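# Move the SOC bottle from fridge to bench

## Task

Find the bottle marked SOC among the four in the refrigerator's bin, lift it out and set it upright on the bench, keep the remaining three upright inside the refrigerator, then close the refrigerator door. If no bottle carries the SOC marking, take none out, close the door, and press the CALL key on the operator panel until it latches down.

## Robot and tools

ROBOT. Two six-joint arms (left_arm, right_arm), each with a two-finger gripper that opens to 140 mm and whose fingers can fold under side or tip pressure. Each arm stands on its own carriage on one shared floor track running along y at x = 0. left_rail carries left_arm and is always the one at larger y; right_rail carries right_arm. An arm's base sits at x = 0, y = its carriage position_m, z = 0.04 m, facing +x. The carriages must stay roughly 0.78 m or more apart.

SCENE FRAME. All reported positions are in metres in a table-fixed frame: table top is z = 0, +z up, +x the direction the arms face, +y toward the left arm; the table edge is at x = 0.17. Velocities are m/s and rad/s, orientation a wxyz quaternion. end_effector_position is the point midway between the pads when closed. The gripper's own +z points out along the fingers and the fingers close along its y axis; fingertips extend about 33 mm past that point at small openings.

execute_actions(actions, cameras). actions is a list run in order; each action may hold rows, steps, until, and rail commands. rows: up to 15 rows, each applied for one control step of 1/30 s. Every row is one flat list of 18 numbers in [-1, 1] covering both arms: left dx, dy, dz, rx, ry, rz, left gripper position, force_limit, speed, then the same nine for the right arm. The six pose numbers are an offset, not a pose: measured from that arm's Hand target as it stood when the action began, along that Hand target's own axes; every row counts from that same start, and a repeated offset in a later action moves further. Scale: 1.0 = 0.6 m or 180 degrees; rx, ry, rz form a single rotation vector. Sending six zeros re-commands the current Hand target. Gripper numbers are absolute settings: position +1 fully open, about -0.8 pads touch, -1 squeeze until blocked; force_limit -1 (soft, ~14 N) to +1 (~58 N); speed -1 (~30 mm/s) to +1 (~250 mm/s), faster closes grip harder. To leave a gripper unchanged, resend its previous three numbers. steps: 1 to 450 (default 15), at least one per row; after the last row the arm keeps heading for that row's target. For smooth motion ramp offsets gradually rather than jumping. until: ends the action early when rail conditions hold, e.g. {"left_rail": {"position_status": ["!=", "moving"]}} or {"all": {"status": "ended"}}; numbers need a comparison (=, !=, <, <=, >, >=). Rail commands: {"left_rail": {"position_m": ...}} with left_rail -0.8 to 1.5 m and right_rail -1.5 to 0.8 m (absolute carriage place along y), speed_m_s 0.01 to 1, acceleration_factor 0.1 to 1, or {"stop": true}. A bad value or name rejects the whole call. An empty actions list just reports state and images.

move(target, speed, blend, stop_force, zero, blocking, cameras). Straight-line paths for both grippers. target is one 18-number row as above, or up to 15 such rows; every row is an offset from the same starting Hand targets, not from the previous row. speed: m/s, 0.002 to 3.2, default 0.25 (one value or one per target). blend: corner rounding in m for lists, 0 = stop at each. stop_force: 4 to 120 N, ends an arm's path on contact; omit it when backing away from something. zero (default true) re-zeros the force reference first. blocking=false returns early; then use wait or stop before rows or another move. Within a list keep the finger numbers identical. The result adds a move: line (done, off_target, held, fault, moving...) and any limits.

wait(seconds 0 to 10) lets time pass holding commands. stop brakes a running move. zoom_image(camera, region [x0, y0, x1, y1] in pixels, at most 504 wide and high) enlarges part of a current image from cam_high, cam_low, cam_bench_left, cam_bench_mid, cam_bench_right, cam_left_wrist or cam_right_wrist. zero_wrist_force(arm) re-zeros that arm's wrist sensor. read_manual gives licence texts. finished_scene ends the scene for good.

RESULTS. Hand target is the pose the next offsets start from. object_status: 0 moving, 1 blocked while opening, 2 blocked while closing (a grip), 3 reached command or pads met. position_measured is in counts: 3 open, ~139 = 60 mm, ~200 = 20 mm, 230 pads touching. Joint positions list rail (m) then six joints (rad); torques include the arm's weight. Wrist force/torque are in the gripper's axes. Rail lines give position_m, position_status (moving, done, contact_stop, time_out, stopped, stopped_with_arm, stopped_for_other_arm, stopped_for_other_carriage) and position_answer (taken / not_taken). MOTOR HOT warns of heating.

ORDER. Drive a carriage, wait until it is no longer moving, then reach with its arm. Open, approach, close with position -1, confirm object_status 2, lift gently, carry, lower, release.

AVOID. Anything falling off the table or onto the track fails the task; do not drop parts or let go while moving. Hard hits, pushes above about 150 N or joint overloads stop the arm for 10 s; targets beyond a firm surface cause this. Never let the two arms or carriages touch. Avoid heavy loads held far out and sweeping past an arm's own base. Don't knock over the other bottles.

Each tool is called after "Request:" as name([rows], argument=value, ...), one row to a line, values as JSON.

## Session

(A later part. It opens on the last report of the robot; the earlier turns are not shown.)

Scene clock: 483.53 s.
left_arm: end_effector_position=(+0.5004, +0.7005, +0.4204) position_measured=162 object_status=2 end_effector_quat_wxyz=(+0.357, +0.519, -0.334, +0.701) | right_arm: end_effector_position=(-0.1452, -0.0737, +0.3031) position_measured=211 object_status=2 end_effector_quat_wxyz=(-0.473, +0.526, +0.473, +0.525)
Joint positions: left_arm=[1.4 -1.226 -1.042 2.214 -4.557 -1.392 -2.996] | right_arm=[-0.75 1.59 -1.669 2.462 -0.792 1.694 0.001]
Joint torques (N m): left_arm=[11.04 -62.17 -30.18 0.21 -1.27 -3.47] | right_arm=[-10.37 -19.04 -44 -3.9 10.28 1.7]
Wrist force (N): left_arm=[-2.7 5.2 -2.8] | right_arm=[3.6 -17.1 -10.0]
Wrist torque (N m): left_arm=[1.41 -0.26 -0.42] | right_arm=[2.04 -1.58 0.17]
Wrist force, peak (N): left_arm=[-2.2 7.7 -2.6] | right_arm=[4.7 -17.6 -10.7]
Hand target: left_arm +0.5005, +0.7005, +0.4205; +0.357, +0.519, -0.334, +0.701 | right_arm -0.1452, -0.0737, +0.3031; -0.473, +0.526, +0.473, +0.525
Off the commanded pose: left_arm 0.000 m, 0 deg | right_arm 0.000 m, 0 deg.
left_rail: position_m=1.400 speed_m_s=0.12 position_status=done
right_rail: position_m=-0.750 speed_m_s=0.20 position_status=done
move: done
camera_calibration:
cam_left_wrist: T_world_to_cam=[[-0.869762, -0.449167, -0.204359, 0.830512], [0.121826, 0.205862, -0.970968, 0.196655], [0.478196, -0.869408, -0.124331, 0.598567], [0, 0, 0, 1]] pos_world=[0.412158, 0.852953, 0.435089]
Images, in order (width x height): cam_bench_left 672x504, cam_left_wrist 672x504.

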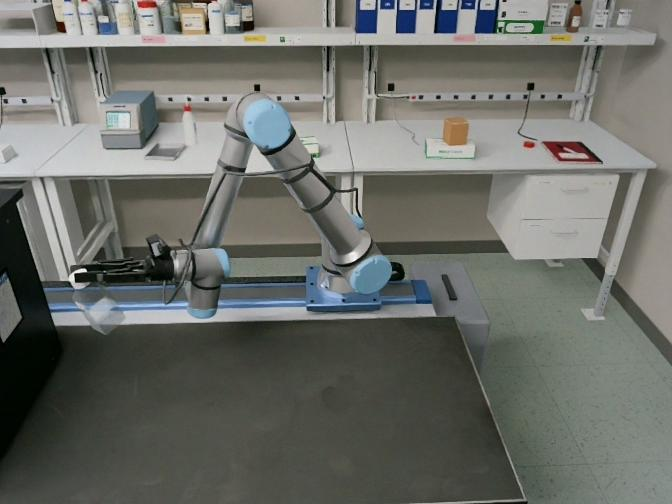

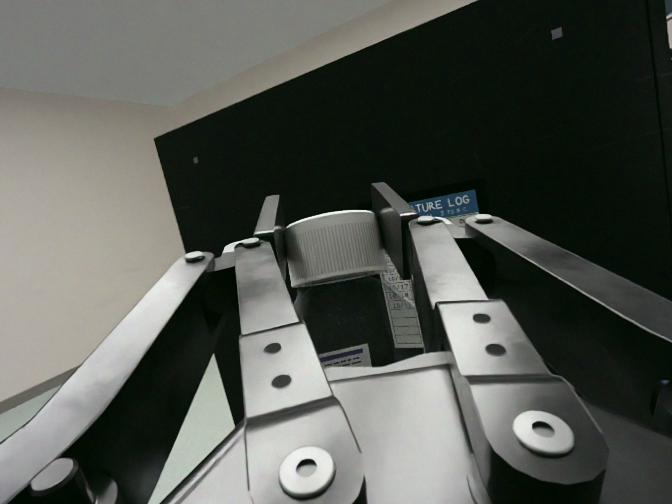

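Request:
move(target=[-0.363,0.0366,-0.0885,0,0,0,-1,0.6,-1,0,0,0,0,0,0,-1,0.2,-1], speed=0.12, cameras=[], stop_force=15)

Request:
move(target=[-0.09,0.0091,-0.022,0,0,0,-1,0.6,-1,0,0,0,0,0,0,-1,0.2,-1], speed=0.025, stop_force=6, cameras=["cam_bench_left","cam_left_wrist"])

Request:
zoom_image(camera="cam_bench_left", region=[20, 200, 320, 420])

Scene clock: 495.60 s.
left_arm: end_effector_position=(+0.5007, +0.7005, +0.2604) position_measured=162 object_status=2 end_effector_quat_wxyz=(+0.357, +0.519, -0.334, +0.701) | right_arm: end_effector_position=(-0.1452, -0.0737, +0.3031) position_measured=211 object_status=2 end_effector_quat_wxyz=(-0.473, +0.526, +0.473, +0.525)
Joint positions: left_arm=[1.4 -1.226 -0.731 2.17 -4.824 -1.393 -2.997] | right_arm=[-0.75 1.59 -1.669 2.462 -0.792 1.694 0.001]
Joint torques (N m): left_arm=[1.32 -84.05 -9.13 -1.96 0.2 0.09] | right_arm=[-8.03 -21.54 -43.8 -4.17 10.52 1.83]
Wrist force (N): left_arm=[-2.6 5.6 -2.7] | right_arm=[3.1 -17.4 -10.3]
Wrist torque (N m): left_arm=[1.46 -0.32 -0.42] | right_arm=[1.96 -1.57 0.17]
Wrist force, peak (N): left_arm=[-18.0 5.4 -5.4] | right_arm=[4.3 -17.8 -10.6]
Hand target: left_arm +0.5007, +0.7005, +0.2604; +0.357, +0.519, -0.334, +0.701 (not the last commanded pose) | right_arm -0.1452, -0.0737, +0.3031; -0.473, +0.526, +0.473, +0.525
Tool commands: left_gripper/position=-1.0 left_gripper/force_limit=+0.6 left_gripper/speed=-1.0 right_gripper/position=-1.0 right_gripper/force_limit=+0.2 right_gripper/speed=-1.0
Off the commanded pose: left_arm 0.065 m, 0 deg | right_arm 0.000 m, 0 deg.
FORCE FAULT: contact force on the left arm reached its limit, and that arm stopped for 10 seconds. The contact can be on any part of that arm, not only on its tool. That arm's remaining commands of this call were not run. That arm's target is now where it stood when the stop ended, not its last command. That arm accepts commands again.
left_rail: position_m=1.400 speed_m_s=0.12 position_status=done
right_rail: position_m=-0.750 speed_m_s=0.20 position_status=done
move: fault (left_arm)
No camera images: "cameras" was empty.

not run: an earlier result of this reply reported a stop or a fault. Calls in your next reply go to the robot.

Scaled by 1.680 from the camera's 672x504 image, which has a finer 960x720 frame.
This view is cut from an older image: the scene may have changed since it was taken.

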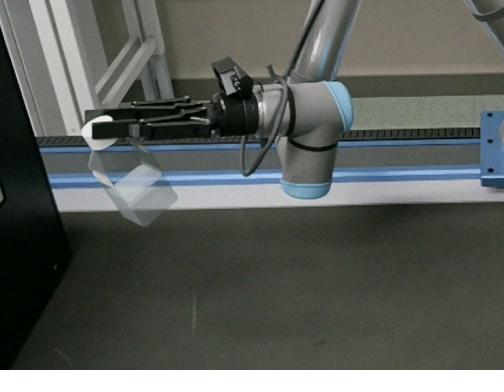

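Request:
move([
  [0.0806,-0.0081,0.0197,0,0,0,-1,0.6,-1,0,0,0,0,0,0,-1,0.2,-1],
  [0.870,-0.088,0.212,0,0,-0.02,-1,0.6,-1,0,0,0,0,0,0,-1,0.2,-1],
  [0.82,0.286,0.567,0,0,-0.0322,-1,0.6,-1,0,0,0,0,0,0,-1,0.2,-1],
], speed=[0.05,0.25,0.2], blend=[0.01,0.05,0], cameras=["cam_bench_left","cam_bench_mid","cam_high","cam_left_wrist"])

Scene clock: 501.73 s.
left_arm: end_effector_position=(+0.4206, +0.4008, +0.7997) position_measured=162 object_status=2 end_effector_quat_wxyz=(+0.392, +0.536, -0.308, +0.682) | right_arm: end_effector_position=(-0.1452, -0.0737, +0.3031) position_measured=211 object_status=2 end_effector_quat_wxyz=(-0.473, +0.526, +0.473, +0.525)
Joint positions: left_arm=[1.4 -1.461 -1.19 1.522 -3.735 -1.165 -3.036] | right_arm=[-0.75 1.59 -1.669 2.462 -0.792 1.694 0.001]
Joint torques (N m): left_arm=[-13.61 -83.12 -59.28 -0.34 1.57 -0.08] | right_arm=[-11.01 -21.12 -44.13 -4.16 10.39 1.64]
Wrist force (N): left_arm=[-2.6 3.9 -3.6] | right_arm=[3.3 -17.4 -10.4]
Wrist torque (N m): left_arm=[1.23 -0.36 -0.68] | right_arm=[1.96 -1.56 0.17]
Wrist force, peak (N): left_arm=[-5.0 5.5 -3.3] | right_arm=[4.5 -18.0 -10.5]
Hand target: left_arm +0.4205, +0.4006, +0.7997; +0.392, +0.536, -0.308, +0.682 | right_arm -0.1452, -0.0737, +0.3031; -0.473, +0.526, +0.473, +0.525
Off the commanded pose: left_arm 0.000 m, 0 deg | right_arm 0.000 m, 0 deg.
left_rail: position_m=1.400 speed_m_s=0.12 position_status=done
right_rail: position_m=-0.750 speed_m_s=0.20 position_status=done
move: done
camera_calibration:
cam_left_wrist: T_world_to_cam=[[-0.893736, -0.435515, -0.107528, 0.631107], [0.042859, 0.155705, -0.986873, 0.702329], [0.446541, -0.886613, -0.120493, 0.440377], [0, 0, 0, 1]] pos_world=[0.337295, 0.555945, 0.814034]
Images, in order (width x height): cam_high 672x504, cam_bench_left 672x504, cam_bench_mid 672x504, cam_left_wrist 672x504.

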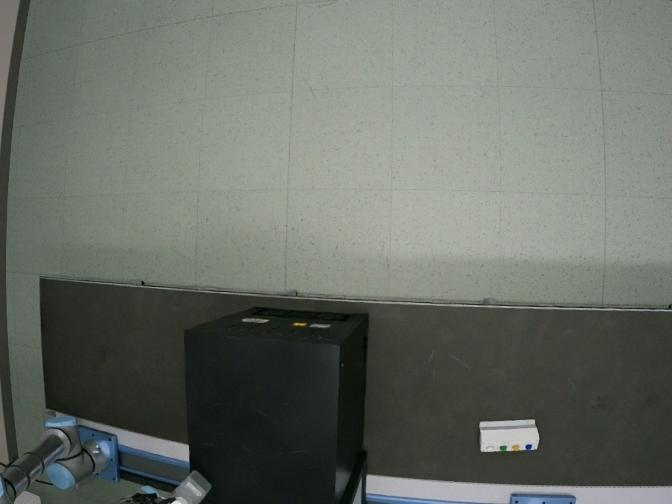

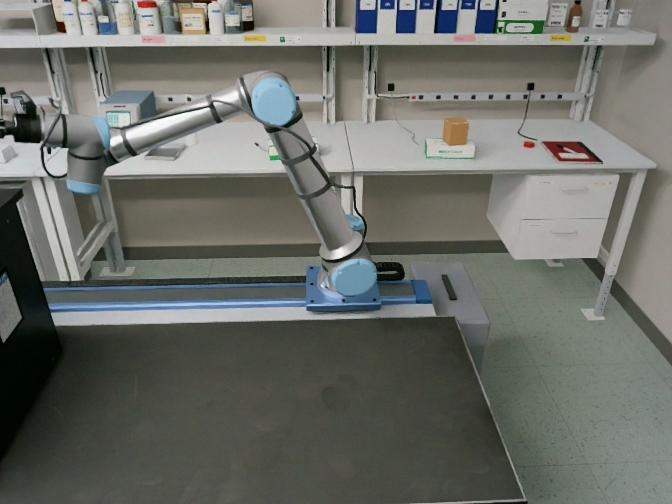

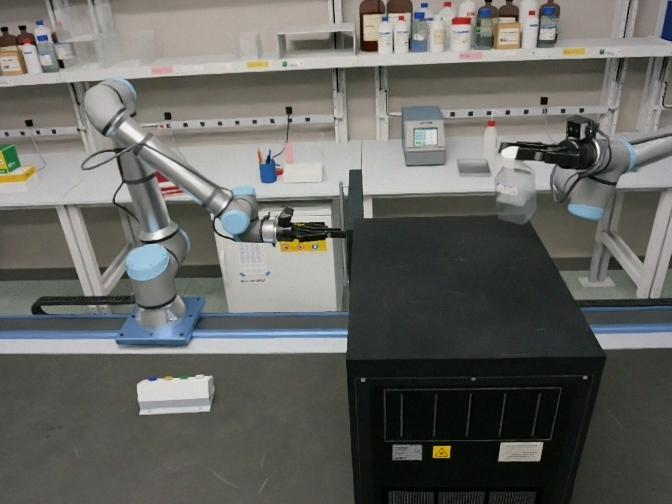

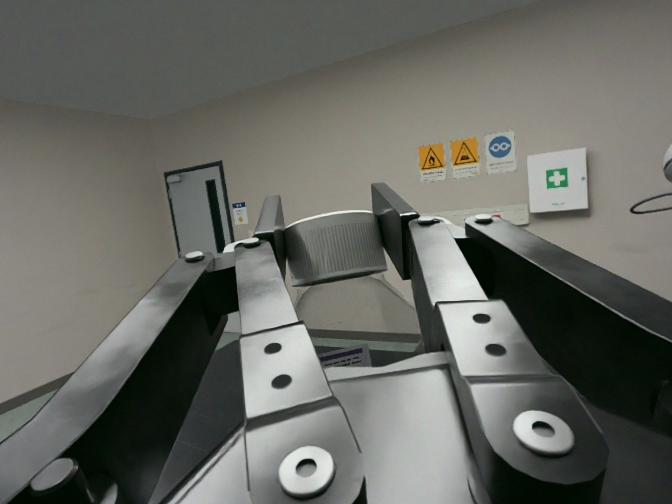

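Request:
move(target=[-0.0197,-0.0096,0.0805,0,0.089,0,-1,0.6,-1,0,0,0,0,0,0,-1,0.2,-1], speed=0.15, cameras=["cam_bench_left","cam_bench_mid","cam_left_wrist"])

Request:
zoom_image(camera="cam_bench_mid", region=[400, 80, 672, 284])

Scene clock: 504.00 s.
left_arm: end_effector_position=(+0.4505, +0.3607, +0.7997) position_measured=162 object_status=2 end_effector_quat_wxyz=(+0.431, +0.436, -0.250, +0.750) end_effector_velocity=(+0.000, +0.000, +0.002) end_effector_angular_velocity=(-0.006, -0.001, -0.001) | right_arm: end_effector_position=(-0.1452, -0.0737, +0.3031) position_measured=211 object_status=2 end_effector_quat_wxyz=(-0.473, +0.526, +0.473, +0.525)
Joint positions: left_arm=[1.4 -1.413 -0.968 1.319 -4.042 -1.251 -2.952] | right_arm=[-0.75 1.59 -1.669 2.462 -0.792 1.694 0.001]
Joint velocities: left_arm=[0 0.001 0.003 -0.005 -0.003 -0.002 -0.001] | right_arm=[within noise]
Joint torques (N m): left_arm=[15.96 -93.08 -54.72 -3.41 -2.32 4.57] | right_arm=[-9.34 -20 -42.99 -4.76 10.35 1.76]
Wrist force (N): left_arm=[-2.5 5.7 -4.4] | right_arm=[3.6 -17.4 -10.4]
Wrist torque (N m): left_arm=[1.65 -0.28 -0.64] | right_arm=[1.98 -1.51 0.17]
Wrist force, peak (N): left_arm=[-3.7 5.5 -4.0] | right_arm=[4.0 -17.5 -10.9]
Hand target: left_arm +0.4506, +0.3606, +0.7997; +0.431, +0.435, -0.250, +0.750 | right_arm -0.1452, -0.0737, +0.3031; -0.473, +0.526, +0.473, +0.525
Off the commanded pose: left_arm 0.000 m, 0 deg | right_arm 0.000 m, 0 deg.
left_rail: position_m=1.400 speed_m_s=0.12 position_status=done
right_rail: position_m=-0.750 speed_m_s=0.20 position_status=done
move: done
camera_calibration:
cam_left_wrist: T_world_to_cam=[[-0.877391, -0.463546, -0.123738, 0.65612], [0.182068, -0.0830767, -0.97977, 0.724959], [0.443889, -0.88217, 0.157287, 0.168872], [0, 0, 0, 1]] pos_world=[0.368722, 0.513342, 0.764919]
Images, in order (width x height): cam_bench_left 672x504, cam_bench_mid 672x504, cam_left_wrist 672x504.

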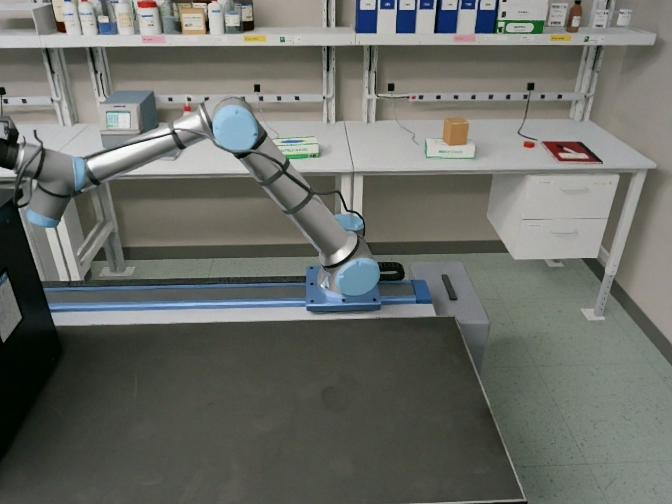

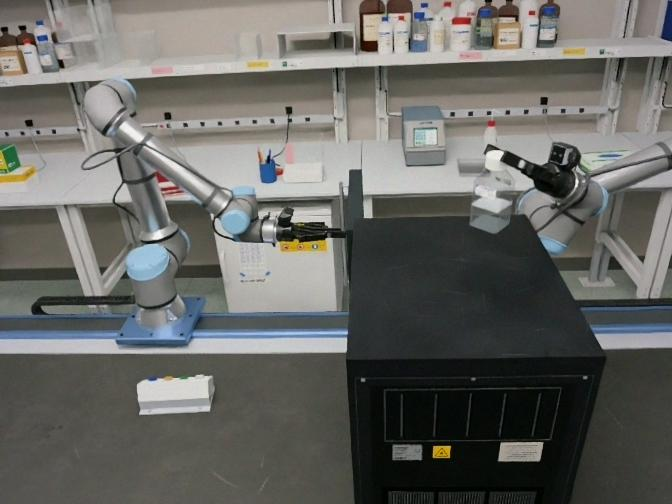

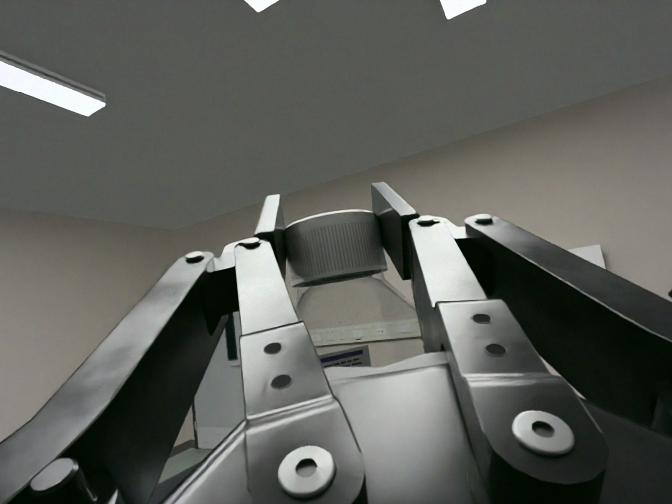

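Scaled by 1.853 from the camera's 672x504 image, which has a finer 960x720 frame.

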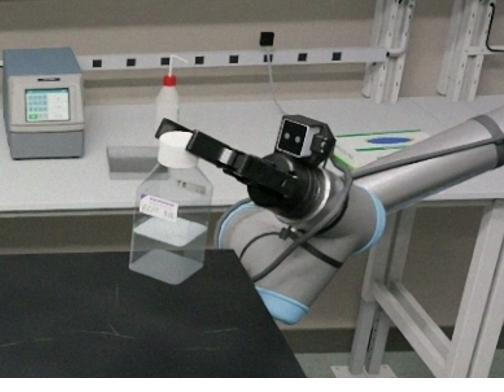

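Request:
move(target=[-0.0652,0,-0.0371,0,0,0,-1,0.6,-1,0,0,0,0,0,0,-1,0.2,-1], speed=0.06, stop_force=12, cameras=[])

Request:
move(target=[-0.08,0,-0.0455,0,0,0,-1,0.6,-1,0,0,0,0,0,0,-1,0.2,-1], speed=0.015, stop_force=6, cameras=["cam_bench_mid","cam_left_wrist"])

Request:
zoom_image(camera="cam_bench_mid", region=[400, 80, 672, 284])

Scene clock: 506.47 s.
left_arm: end_effector_position=(+0.4506, +0.3605, +0.7547) position_measured=162 object_status=2 end_effector_quat_wxyz=(+0.431, +0.435, -0.250, +0.750) | right_arm: end_effector_position=(-0.1452, -0.0737, +0.3031) position_measured=211 object_status=2 end_effector_quat_wxyz=(-0.473, +0.526, +0.473, +0.525)
Joint positions: left_arm=[1.4 -1.412 -0.939 1.356 -4.108 -1.251 -2.952] | right_arm=[-0.75 1.59 -1.669 2.462 -0.792 1.694 0.001]
Joint torques (N m): left_arm=[-8.67 -96.89 -38.83 -3.79 -0.16 -1.98] | right_arm=[-9.69 -20.98 -42.98 -4.36 10.44 1.68]
Wrist force (N): left_arm=[-2.2 5.3 -4.5] | right_arm=[3.3 -17.2 -10.4]
Wrist torque (N m): left_arm=[1.53 -0.33 -0.65] | right_arm=[2.02 -1.59 0.18]
Wrist force, peak (N): left_arm=[-2.9 5.5 -4.8] | right_arm=[3.9 -18.0 -10.4]
Hand target: left_arm +0.4506, +0.3605, +0.7547; +0.431, +0.435, -0.250, +0.750 | right_arm -0.1452, -0.0737, +0.3031; -0.473, +0.526, +0.473, +0.525
Off the commanded pose: left_arm 0.000 m, 0 deg | right_arm 0.000 m, 0 deg.
left_rail: position_m=1.400 speed_m_s=0.12 position_status=done
right_rail: position_m=-0.750 speed_m_s=0.20 position_status=done
move: done
No camera images: "cameras" was empty.

Scene clock: 508.90 s.
left_arm: end_effector_position=(+0.4506, +0.3605, +0.7392) position_measured=162 object_status=2 end_effector_quat_wxyz=(+0.431, +0.435, -0.250, +0.750) | right_arm: end_effector_position=(-0.1452, -0.0737, +0.3031) position_measured=211 object_status=2 end_effector_quat_wxyz=(-0.473, +0.526, +0.473, +0.525)
Joint positions: left_arm=[1.4 -1.412 -0.928 1.368 -4.131 -1.251 -2.952] | right_arm=[-0.75 1.59 -1.669 2.462 -0.792 1.694 0.001]
Joint torques (N m): left_arm=[-11.6 -119.15 -49.75 2.15 1.51 -2.54] | right_arm=[-7.73 -21.82 -42.86 -4.58 10.34 1.59]
Wrist force (N): left_arm=[1.8 5.6 -2.2] | right_arm=[3.5 -16.2 -10.6]
Wrist torque (N m): left_arm=[1.44 -0.28 -0.60] | right_arm=[2.05 -1.61 0.17]
Wrist force, peak (N): left_arm=[9.8 7.3 1.5] | right_arm=[2.8 -17.9 -10.6]
Hand target: left_arm +0.4506, +0.3605, +0.7392; +0.431, +0.435, -0.250, +0.750 (not the last commanded pose) | right_arm -0.1452, -0.0737, +0.3031; -0.473, +0.526, +0.473, +0.525
Off the commanded pose: left_arm 0.040 m, 0 deg | right_arm 0.000 m, 0 deg.
left_rail: position_m=1.400 speed_m_s=0.12 position_status=done
right_rail: position_m=-0.750 speed_m_s=0.20 position_status=done
move: contact (left_arm)
camera_calibration:
cam_left_wrist: T_world_to_cam=[[-0.87736, -0.463593, -0.123779, 0.648717], [0.182285, -0.0833994, -0.979702, 0.665694], [0.44386, -0.882115, 0.157677, 0.177963], [0, 0, 0, 1]] pos_world=[0.368821, 0.513243, 0.704419]
Images, in order (width x height): cam_bench_mid 672x504, cam_left_wrist 672x504.

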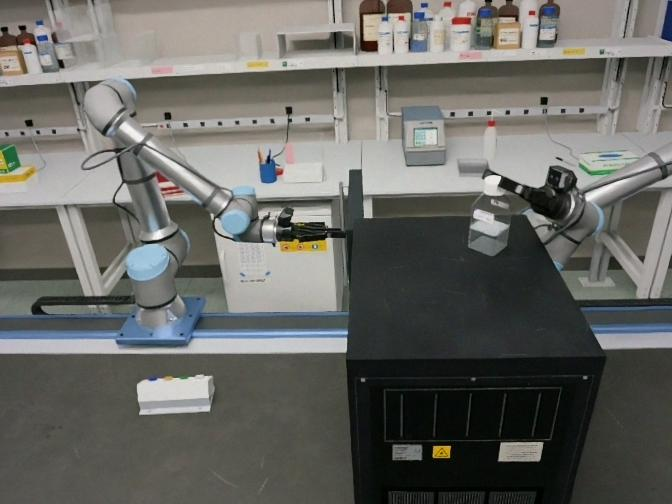

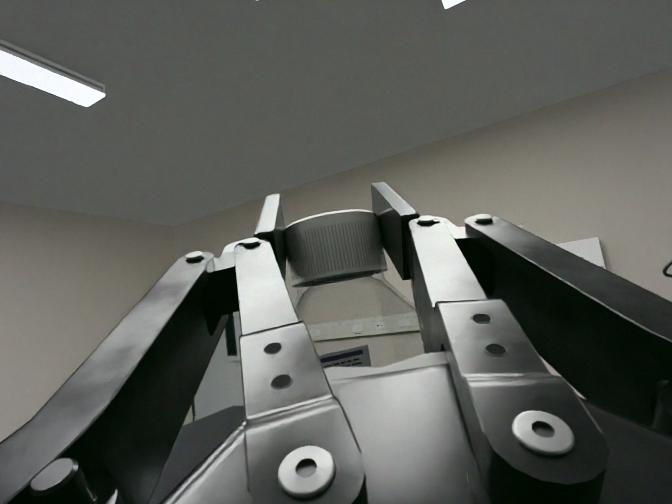

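Scaled by 1.853 from the camera's 672x504 image, which has a finer 960x720 frame.

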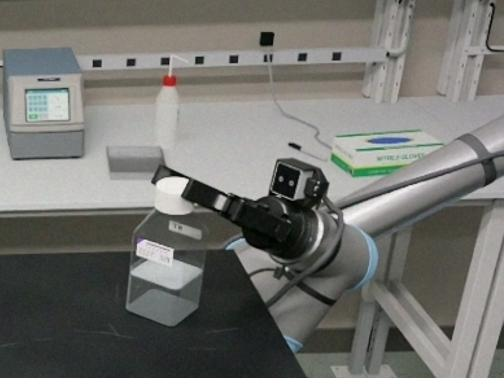

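Request:
execute_actions([
  {"rows":[[0,0,0,0,0,0,0.1,0.6,-1,0,0,0,0,0,0,-1,0.2,-1]],"steps":40},
], cameras=[])

Request:
move([
  [0,0,0,0,-0.1645,0,0.1,0.6,-1,0,0,0,0,0,0,-1,0.2,-1],
  [-0.0174,0,-0.0099,0,-0.1645,0,0.1,0.6,-1,0,0,0,0,0,0,-1,0.2,-1],
], speed=[0.15,0.03], stop_force=15, cameras=["cam_bench_mid","cam_left_wrist"])

Request:
zoom_image(camera="cam_bench_mid", region=[430, 130, 600, 280])

Scene clock: 511.07 s.
left_arm: end_effector_position=(+0.4506, +0.3605, +0.7392) position_measured=117 object_status=3 end_effector_quat_wxyz=(+0.431, +0.435, -0.250, +0.750) | right_arm: end_effector_position=(-0.1452, -0.0737, +0.3031) position_measured=211 object_status=2 end_effector_quat_wxyz=(-0.473, +0.526, +0.473, +0.525)
Joint positions: left_arm=[1.4 -1.412 -0.928 1.368 -4.131 -1.251 -2.952] | right_arm=[-0.75 1.59 -1.669 2.462 -0.792 1.694 0.001]
Joint torques (N m): left_arm=[-10.39 -115.1 -46.27 0.32 0.54 -2.69] | right_arm=[-9.08 -19.3 -42.72 -4.4 10.38 1.25]
Wrist force (N): left_arm=[1.2 5.4 -2.2] | right_arm=[3.0 -17.0 -10.7]
Wrist torque (N m): left_arm=[1.58 -0.28 -0.66] | right_arm=[1.90 -1.50 0.17]
Wrist force, peak (N): left_arm=[2.7 6.0 -2.1] | right_arm=[3.0 -17.2 -10.9]
Hand target: left_arm +0.4506, +0.3605, +0.7392; +0.431, +0.435, -0.250, +0.750 | right_arm -0.1452, -0.0737, +0.3031; -0.473, +0.526, +0.473, +0.525
Off the commanded pose: left_arm 0.000 m, 0 deg | right_arm 0.000 m, 0 deg.
left_rail: position_m=1.400 speed_m_s=0.12 position_status=done
right_rail: position_m=-0.750 speed_m_s=0.20 position_status=done
No camera images: "cameras" was empty.

Scene clock: 514.40 s.
left_arm: end_effector_position=(+0.4506, +0.3605, +0.7272) position_measured=117 object_status=3 end_effector_quat_wxyz=(+0.352, +0.613, -0.352, +0.614) | right_arm: end_effector_position=(-0.1452, -0.0737, +0.3031) position_measured=211 object_status=2 end_effector_quat_wxyz=(-0.473, +0.526, +0.473, +0.525)
Joint positions: left_arm=[1.4 -1.433 -1.178 1.499 -3.465 -1.18 -3.141] | right_arm=[-0.75 1.59 -1.669 2.462 -0.792 1.694 0.001]
Joint torques (N m): left_arm=[12.18 -75.96 -40.64 -6.04 -1.56 -3.84] | right_arm=[-8.95 -20.46 -43.42 -5.05 10.18 1.45]
Wrist force (N): left_arm=[1.4 4.5 -1.8] | right_arm=[4.5 -16.3 -10.1]
Wrist torque (N m): left_arm=[1.43 -0.56 -0.39] | right_arm=[2.06 -1.58 0.17]
Wrist force, peak (N): left_arm=[1.4 5.6 -2.4] | right_arm=[4.4 -17.0 -10.7]
Hand target: left_arm +0.4506, +0.3605, +0.7272; +0.352, +0.613, -0.352, +0.614 | right_arm -0.1452, -0.0737, +0.3031; -0.473, +0.526, +0.473, +0.525
Off the commanded pose: left_arm 0.000 m, 0 deg | right_arm 0.000 m, 0 deg.
left_rail: position_m=1.400 speed_m_s=0.12 position_status=done
right_rail: position_m=-0.750 speed_m_s=0.20 position_status=done
move: done
camera_calibration:
cam_left_wrist: T_world_to_cam=[[-0.905441, -0.415492, -0.086845, 0.615637], [-0.0725647, 0.353098, -0.932768, 0.577295], [0.418223, -0.838265, -0.349859, 0.544677], [0, 0, 0, 1]] pos_world=[0.371518, 0.508535, 0.782508]
Images, in order (width x height): cam_bench_mid 672x504, cam_left_wrist 672x504.

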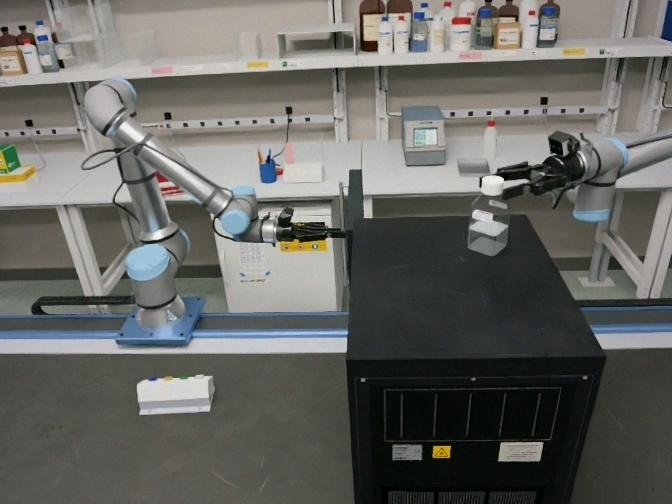

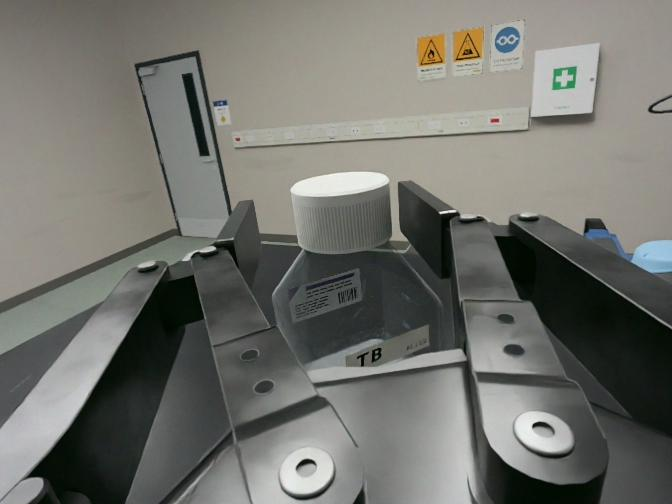

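Scaled by 2.965 from the camera's 672x504 image, which has a finer 960x720 frame.

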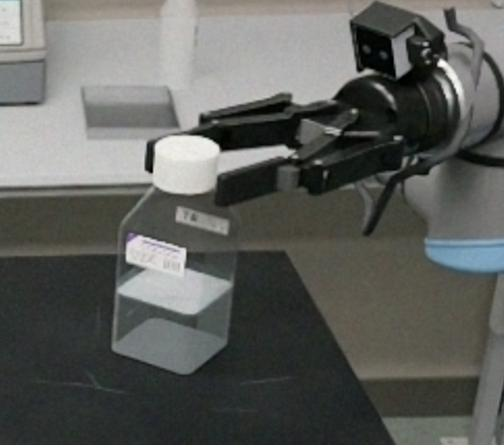

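Request:
execute_actions([
  {"rows":[[0,0,0,0,0,0,-1,0.6,-1,0,0,0,0,0,0,-1,0.2,-1]],"steps":75},
], cameras=["cam_bench_mid","cam_left_wrist"])

Request:
zoom_image(camera="cam_bench_mid", region=[430, 130, 600, 280])

Scene clock: 517.43 s.
left_arm: end_effector_position=(+0.4506, +0.3605, +0.7272) position_measured=161 object_status=2 end_effector_quat_wxyz=(+0.352, +0.613, -0.352, +0.614) | right_arm: end_effector_position=(-0.1452, -0.0737, +0.3031) position_measured=211 object_status=2 end_effector_quat_wxyz=(-0.473, +0.526, +0.473, +0.525)
Joint positions: left_arm=[1.4 -1.433 -1.178 1.499 -3.465 -1.18 -3.141] | right_arm=[-0.75 1.59 -1.669 2.462 -0.792 1.694 0.001]
Joint torques (N m): left_arm=[12.19 -97.44 -57.06 -3.88 1.18 -3.02] | right_arm=[-11.62 -19.77 -43.06 -4.91 10.18 1.55]
Wrist force (N): left_arm=[-2.7 4.4 -1.2] | right_arm=[3.7 -16.9 -10.4]
Wrist torque (N m): left_arm=[1.39 -0.69 -0.37] | right_arm=[1.95 -1.62 0.17]
Wrist force, peak (N): left_arm=[2.2 5.9 -1.6] | right_arm=[4.7 -17.1 -10.5]
Hand target: left_arm +0.4506, +0.3605, +0.7272; +0.352, +0.613, -0.352, +0.614 | right_arm -0.1452, -0.0737, +0.3031; -0.473, +0.526, +0.473, +0.525
Off the commanded pose: left_arm 0.000 m, 0 deg | right_arm 0.000 m, 0 deg.
left_rail: position_m=1.400 speed_m_s=0.12 position_status=done
right_rail: position_m=-0.750 speed_m_s=0.20 position_status=done
camera_calibration:
cam_left_wrist: T_world_to_cam=[[-0.905441, -0.415492, -0.086845, 0.615637], [-0.0725647, 0.353098, -0.932768, 0.577295], [0.418223, -0.838265, -0.349859, 0.544677], [0, 0, 0, 1]] pos_world=[0.371518, 0.508535, 0.782508]
Images, in order (width x height): cam_bench_mid 672x504, cam_left_wrist 672x504.

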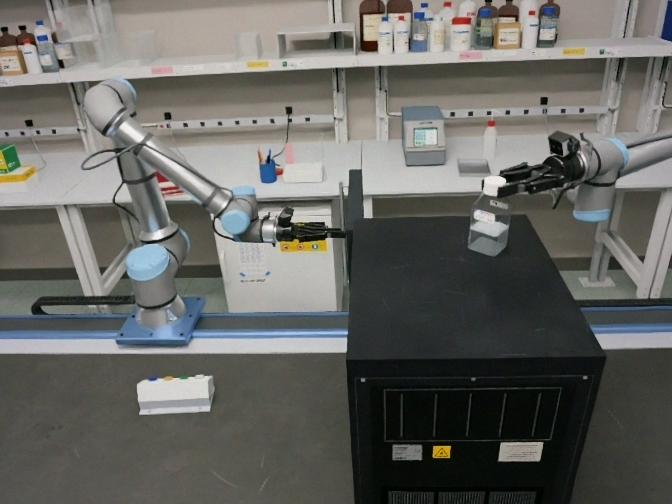

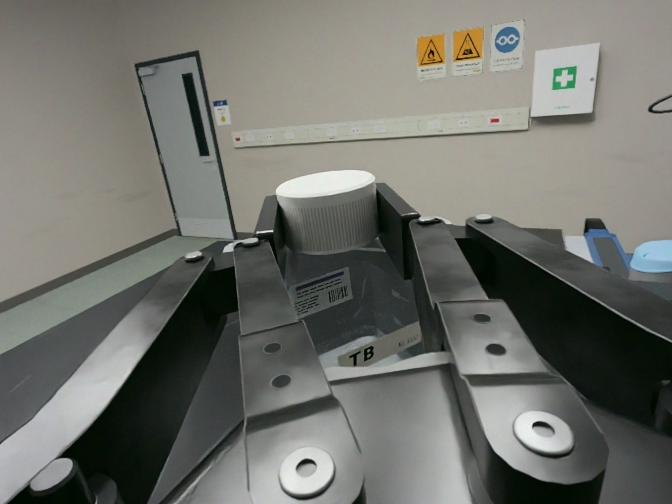

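Scaled by 2.965 from the camera's 672x504 image, which has a finer 960x720 frame.

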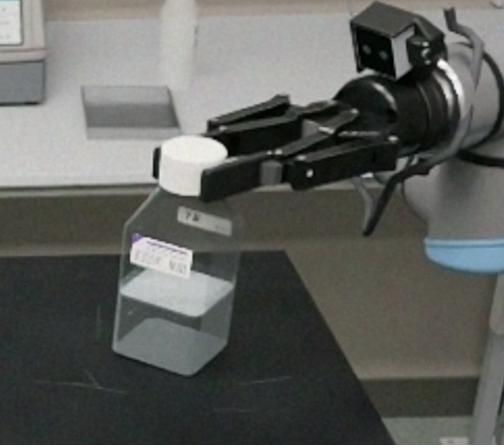

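Request:
execute_actions([
  {"rows":[[0,0,0,0,0,0,0.1,0.6,-1,0,0,0,0,0,0,-1,0.2,-1]],"steps":40},
  {"rows":[[0,0.003,0,0,0,0,0.1,0.6,-1,0,0,0,0,0,0,-1,0.2,-1],[0,0.006,0,0,0,0,0.1,0.6,-1,0,0,0,0,0,0,-1,0.2,-1],[0,0.009,0,0,0,0,0.1,0.6,-1,0,0,0,0,0,0,-1,0.2,-1],[0,0.012,0,0,0,0,0.1,0.6,-1,0,0,0,0,0,0,-1,0.2,-1]],"steps":20},
], cameras=["cam_left_wrist"])

Request:
execute_actions([
  {"rows":[[0,0,0,0,0,0,-1,0.6,-1,0,0,0,0,0,0,-1,0.2,-1]],"steps":75},
], cameras=["cam_bench_mid","cam_left_wrist"])

Request:
zoom_image(camera="cam_bench_mid", region=[430, 130, 600, 280])

Scene clock: 520.33 s.
left_arm: end_effector_position=(+0.4444, +0.3569, +0.7272) position_measured=117 object_status=3 end_effector_quat_wxyz=(+0.352, +0.613, -0.352, +0.614) | right_arm: end_effector_position=(-0.1452, -0.0737, +0.3031) position_measured=211 object_status=2 end_effector_quat_wxyz=(-0.473, +0.526, +0.473, +0.525)
Joint positions: left_arm=[1.4 -1.442 -1.176 1.496 -3.464 -1.171 -3.141] | right_arm=[-0.75 1.59 -1.669 2.462 -0.792 1.694 0.001]
Joint torques (N m): left_arm=[-15.25 -77.64 -55.86 -0.14 1.92 -0.11] | right_arm=[-10.17 -19.22 -42.77 -4.84 10.63 1.48]
Wrist force (N): left_arm=[1.7 4.9 -1.1] | right_arm=[2.7 -17.2 -10.4]
Wrist torque (N m): left_arm=[1.51 -0.64 -0.38] | right_arm=[1.86 -1.53 0.17]
Wrist force, peak (N): left_arm=[-3.4 4.7 -1.4] | right_arm=[3.8 -17.3 -10.6]
Hand target: left_arm +0.4444, +0.3569, +0.7272; +0.352, +0.613, -0.352, +0.614 | right_arm -0.1452, -0.0737, +0.3031; -0.473, +0.526, +0.473, +0.525
Off the commanded pose: left_arm 0.000 m, 0 deg | right_arm 0.000 m, 0 deg.
left_rail: position_m=1.400 speed_m_s=0.12 position_status=done
right_rail: position_m=-0.750 speed_m_s=0.20 position_status=done
camera_calibration:
cam_left_wrist: T_world_to_cam=[[-0.905441, -0.415492, -0.086845, 0.608527], [-0.0725647, 0.353098, -0.932768, 0.578116], [0.418223, -0.838265, -0.349859, 0.544252], [0, 0, 0, 1]] pos_world=[0.365318, 0.504935, 0.782508]
Images, in order (width x height): cam_left_wrist 672x504.

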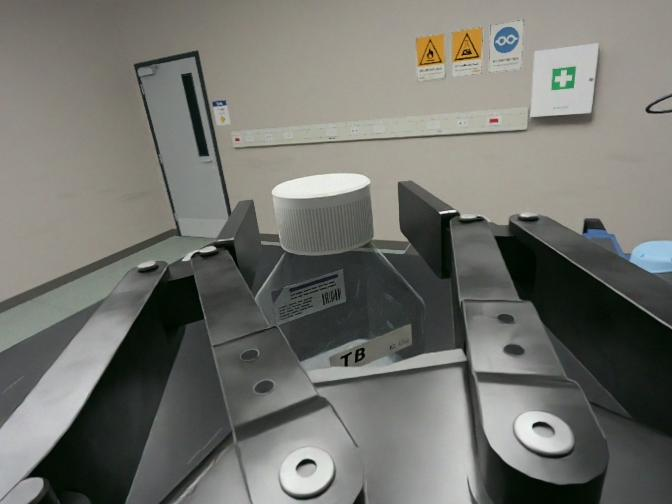

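Scene clock: 523.03 s.
left_arm: end_effector_position=(+0.4444, +0.3568, +0.7272) position_measured=162 object_status=2 end_effector_quat_wxyz=(+0.352, +0.613, -0.352, +0.614) | right_arm: end_effector_position=(-0.1452, -0.0737, +0.3031) position_measured=211 object_status=2 end_effector_quat_wxyz=(-0.473, +0.526, +0.473, +0.525)
Joint positions: left_arm=[1.4 -1.442 -1.176 1.496 -3.464 -1.171 -3.141] | right_arm=[-0.75 1.59 -1.669 2.462 -0.792 1.694 0.001]
Joint torques (N m): left_arm=[-11.37 -95.46 -51.99 -5.97 -0.58 3.22] | right_arm=[-8.92 -21.36 -43.15 -5.12 10.51 1.68]
Wrist force (N): left_arm=[0.0 4.2 -1.3] | right_arm=[4.4 -16.5 -10.1]
Wrist torque (N m): left_arm=[1.43 -0.58 -0.38] | right_arm=[2.02 -1.58 0.17]
Wrist force, peak (N): left_arm=[1.9 4.7 -1.5] | right_arm=[3.0 -17.3 -10.8]
Hand target: left_arm +0.4444, +0.3569, +0.7272; +0.352, +0.613, -0.352, +0.614 | right_arm -0.1452, -0.0737, +0.3031; -0.473, +0.526, +0.473, +0.525
Off the commanded pose: left_arm 0.000 m, 0 deg | right_arm 0.000 m, 0 deg.
left_rail: position_m=1.400 speed_m_s=0.12 position_status=done
right_rail: position_m=-0.750 speed_m_s=0.20 position_status=done
camera_calibration:
cam_left_wrist: T_world_to_cam=[[-0.905441, -0.415492, -0.086845, 0.608486], [-0.0725647, 0.353098, -0.932768, 0.578151], [0.418223, -0.838265, -0.349859, 0.544169], [0, 0, 0, 1]] pos_world=[0.365318, 0.504835, 0.782508]
Images, in order (width x height): cam_bench_mid 672x504, cam_left_wrist 672x504.

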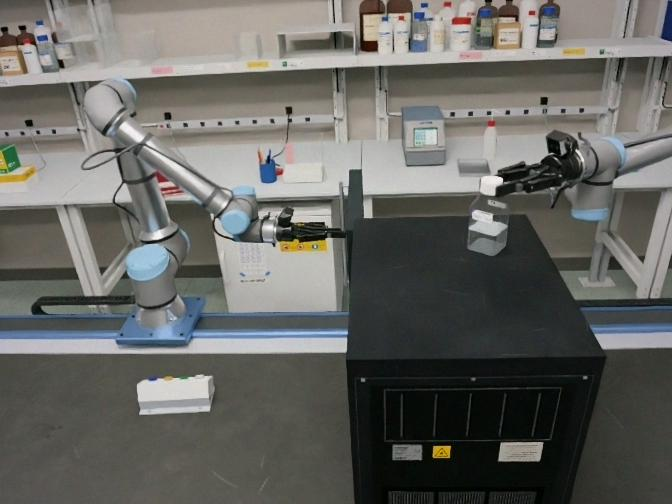

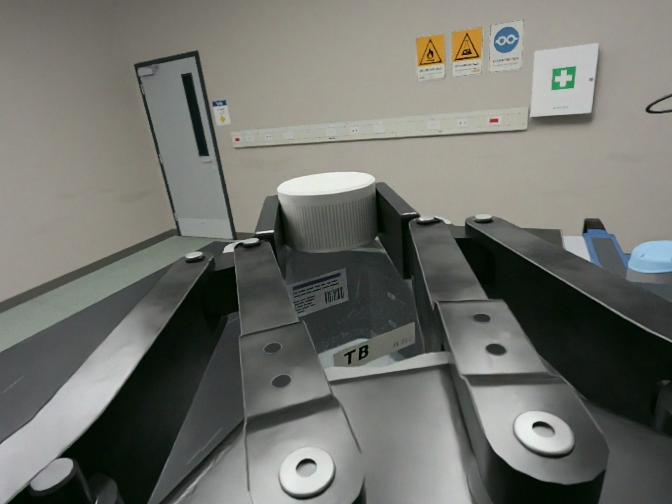

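Scaled by 2.965 from the camera's 672x504 image, which has a finer 960x720 frame.

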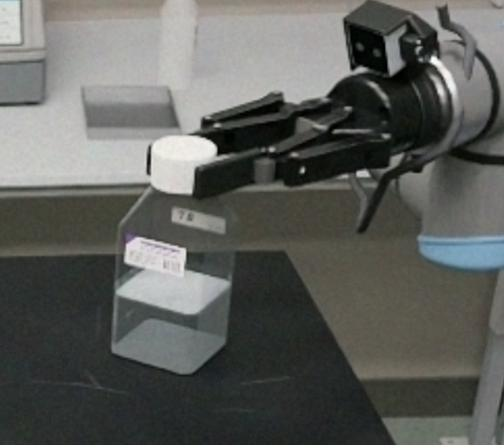

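Request:
move([
  [0.1333,0,0,0,0,0,-1,0.6,-1,0,0,0,0,0,0,-1,0.2,-1],
  [0.105,0.3485,-0.476,0,0,0,-1,0.6,-1,0,0,0,0,0,0,-1,0.2,-1],
  [-0.512,0.365,-0.4475,0,0,0,-1,0.6,-1,0,0,0,0,0,0,-1,0.2,-1],
], speed=[0.05,0.2,0.2], blend=[0.01,0.06,0], cameras=["cam_right_wrist","cam_left_wrist"])

Scene clock: 529.53 s.
left_arm: end_effector_position=(+0.1202, +0.4778, +0.4196) position_measured=162 object_status=2 end_effector_quat_wxyz=(+0.352, +0.613, -0.352, +0.614) | right_arm: end_effector_position=(-0.1452, -0.0737, +0.3031) position_measured=211 object_status=2 end_effector_quat_wxyz=(-0.473, +0.526, +0.473, +0.525)
Joint positions: left_arm=[1.4 -1.933 -1.1 2.059 -4.104 -0.681 -3.139] | right_arm=[-0.75 1.59 -1.669 2.462 -0.792 1.694 0.001]
Joint torques (N m): left_arm=[14.65 -61.82 -38.19 -5.46 -1.41 4.11] | right_arm=[-9.17 -20.67 -42.92 -5.4 10.21 1.58]
Wrist force (N): left_arm=[-3.1 4.3 -2.1] | right_arm=[3.5 -16.6 -10.1]
Wrist torque (N m): left_arm=[1.29 -0.45 -0.67] | right_arm=[2.00 -1.45 0.17]
Wrist force, peak (N): left_arm=[-4.7 4.9 -1.9] | right_arm=[4.7 -17.1 -10.5]
Hand target: left_arm +0.1202, +0.4777, +0.4195; +0.352, +0.613, -0.352, +0.614 | right_arm -0.1452, -0.0737, +0.3031; -0.473, +0.526, +0.473, +0.525
Off the commanded pose: left_arm 0.000 m, 0 deg | right_arm 0.000 m, 0 deg.
left_rail: position_m=1.400 speed_m_s=0.12 position_status=done
right_rail: position_m=-0.750 speed_m_s=0.20 position_status=done
move: done
camera_calibration:
cam_left_wrist: T_world_to_cam=[[-0.905449, -0.415466, -0.0868893, 0.338508], [-0.0725575, 0.353197, -0.932731, 0.224901], [0.418207, -0.838236, -0.349947, 0.673594], [0, 0, 0, 1]] pos_world=[0.0411181, 0.625835, 0.474907]
cam_right_wrist: T_world_to_cam=[[0.974416, -0.215529, -0.063726, 0.138491], [-0.135503, -0.337154, -0.931647, 0.231473], [0.179312, 0.916447, -0.357733, 0.393391], [0, 0, 0, 1]] pos_world=[-0.174122, -0.252631, 0.365206]
Images, in order (width x height): cam_left_wrist 672x504, cam_right_wrist 672x504.

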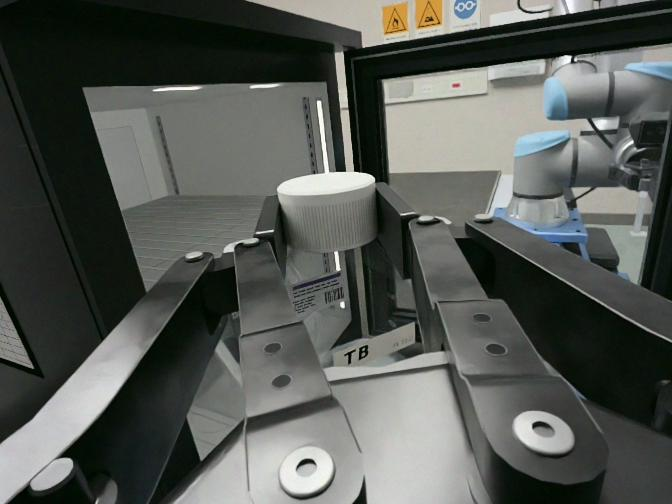

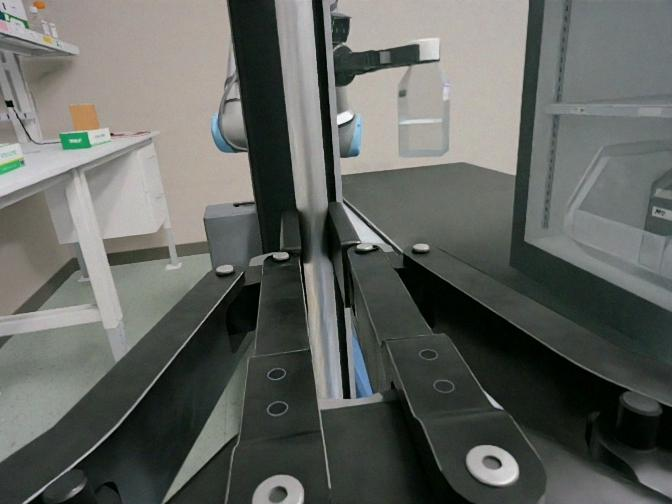

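Request:
move(target=[-0.033,0.104,0.313,0.211,0,0,-1,0.6,-1,0,0,0,0,0,0,-1,0.2,-1], speed=0.15, cameras=[])

Request:
move(target=[0,0,0,0,0.133,0,-1,0.6,-1,0,0,0,0,0,0,-1,0.2,-1], speed=0.15, cameras=["cam_right_wrist","cam_left_wrist"])

Request:
zoom_image(camera="cam_right_wrist", region=[350, 0, 672, 300])

Scene clock: 533.13 s.
left_arm: end_effector_position=(+0.1611, +0.2840, +0.4001) position_measured=162 object_status=2 end_effector_quat_wxyz=(+0.134, +0.694, -0.133, +0.695) | right_arm: end_effector_position=(-0.1452, -0.0737, +0.3031) position_measured=211 object_status=2 end_effector_quat_wxyz=(-0.473, +0.526, +0.473, +0.525)
Joint positions: left_arm=[1.4 -1.901 -0.617 1.161 -3.704 -0.049 -3.124] | right_arm=[-0.75 1.59 -1.669 2.462 -0.792 1.694 0.001]
Joint torques (N m): left_arm=[14.18 -112.98 -49.44 -2.45 1.79 4.13] | right_arm=[-10.74 -20.03 -42.99 -5.61 10.02 1.36]
Wrist force (N): left_arm=[-3.1 4.5 -2.2] | right_arm=[3.6 -17.1 -10.2]
Wrist torque (N m): left_arm=[1.35 -0.43 -0.63] | right_arm=[1.89 -1.59 0.17]
Wrist force, peak (N): left_arm=[-3.6 6.1 -1.4] | right_arm=[3.7 -17.4 -10.7]
Hand target: left_arm +0.1611, +0.2840, +0.4001; +0.134, +0.694, -0.133, +0.695 | right_arm -0.1452, -0.0737, +0.3031; -0.473, +0.526, +0.473, +0.525
Off the commanded pose: left_arm 0.000 m, 0 deg | right_arm 0.000 m, 0 deg.
left_rail: position_m=1.400 speed_m_s=0.12 position_status=done
right_rail: position_m=-0.750 speed_m_s=0.20 position_status=done
move: done
No camera images: "cameras" was empty.

Scene clock: 535.70 s.
left_arm: end_effector_position=(+0.1611, +0.2841, +0.4001) position_measured=162 object_status=2 end_effector_quat_wxyz=(+0.159, +0.535, -0.102, +0.824) | right_arm: end_effector_position=(-0.1452, -0.0737, +0.3031) position_measured=211 object_status=2 end_effector_quat_wxyz=(-0.473, +0.526, +0.473, +0.525)
Joint positions: left_arm=[1.4 -1.871 -0.357 0.703 -4.884 -0.426 -1.763] | right_arm=[-0.75 1.59 -1.669 2.462 -0.792 1.694 0.001]
Joint torques (N m): left_arm=[12.54 -130.76 -49.09 2.51 -5.52 5.19] | right_arm=[-10.41 -20.68 -42 -5.35 9.98 1.46]
Wrist force (N): left_arm=[-1.9 4.6 -3.5] | right_arm=[3.6 -16.7 -10.5]
Wrist torque (N m): left_arm=[1.38 -0.72 -0.61] | right_arm=[1.97 -1.51 0.17]
Wrist force, peak (N): left_arm=[-2.6 4.9 -3.9] | right_arm=[4.1 -17.1 -10.7]
Hand target: left_arm +0.1611, +0.2841, +0.4001; +0.159, +0.535, -0.102, +0.824 | right_arm -0.1452, -0.0737, +0.3031; -0.473, +0.526, +0.473, +0.525
Off the commanded pose: left_arm 0.000 m, 0 deg | right_arm 0.000 m, 0 deg.
left_rail: position_m=1.400 speed_m_s=0.12 position_status=done
right_rail: position_m=-0.750 speed_m_s=0.20 position_status=done
move: done
camera_calibration:
cam_left_wrist: T_world_to_cam=[[-0.417802, -0.90087, -0.117795, 0.365034], [0.103425, 0.0816506, -0.99128, 0.350321], [0.902632, -0.426342, 0.0590584, 0.128648], [0, 0, 0, 1]] pos_world=[0.000158451, 0.355092, 0.382667]
cam_right_wrist: T_world_to_cam=[[0.974416, -0.215529, -0.063726, 0.138491], [-0.135503, -0.337154, -0.931647, 0.231473], [0.179312, 0.916447, -0.357733, 0.393391], [0, 0, 0, 1]] pos_world=[-0.174122, -0.252631, 0.365206]
Images, in order (width x height): cam_left_wrist 672x504, cam_right_wrist 672x504.

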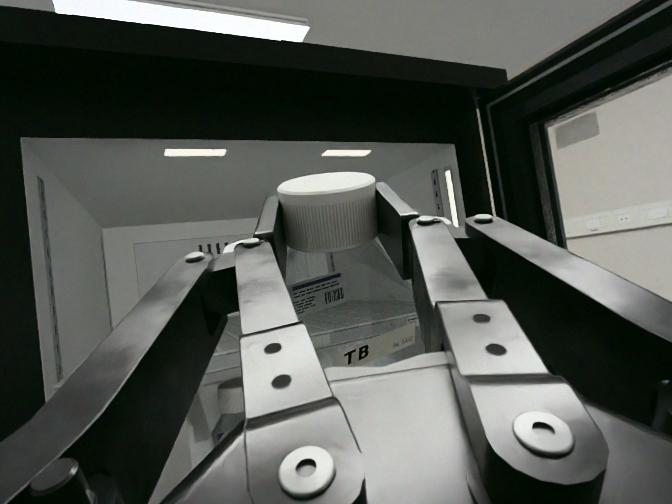

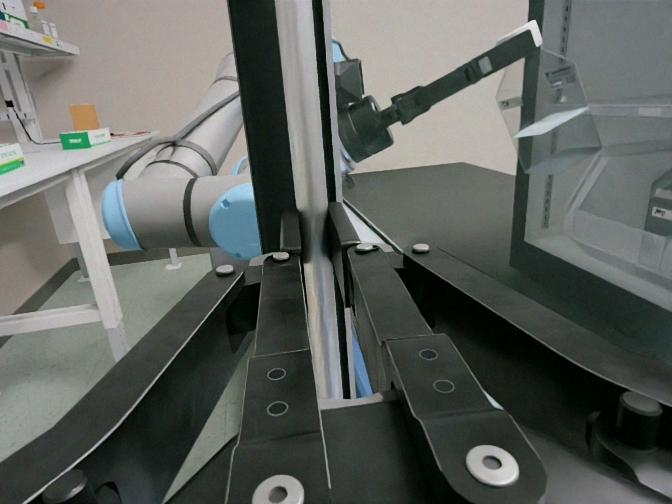

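Scaled by 1.565 from the camera's 672x504 image, which has a finer 960x720 frame.

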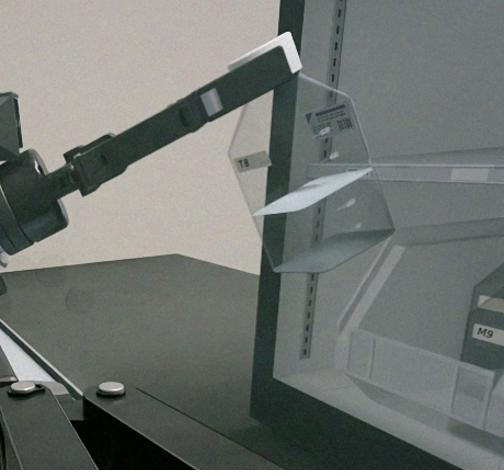

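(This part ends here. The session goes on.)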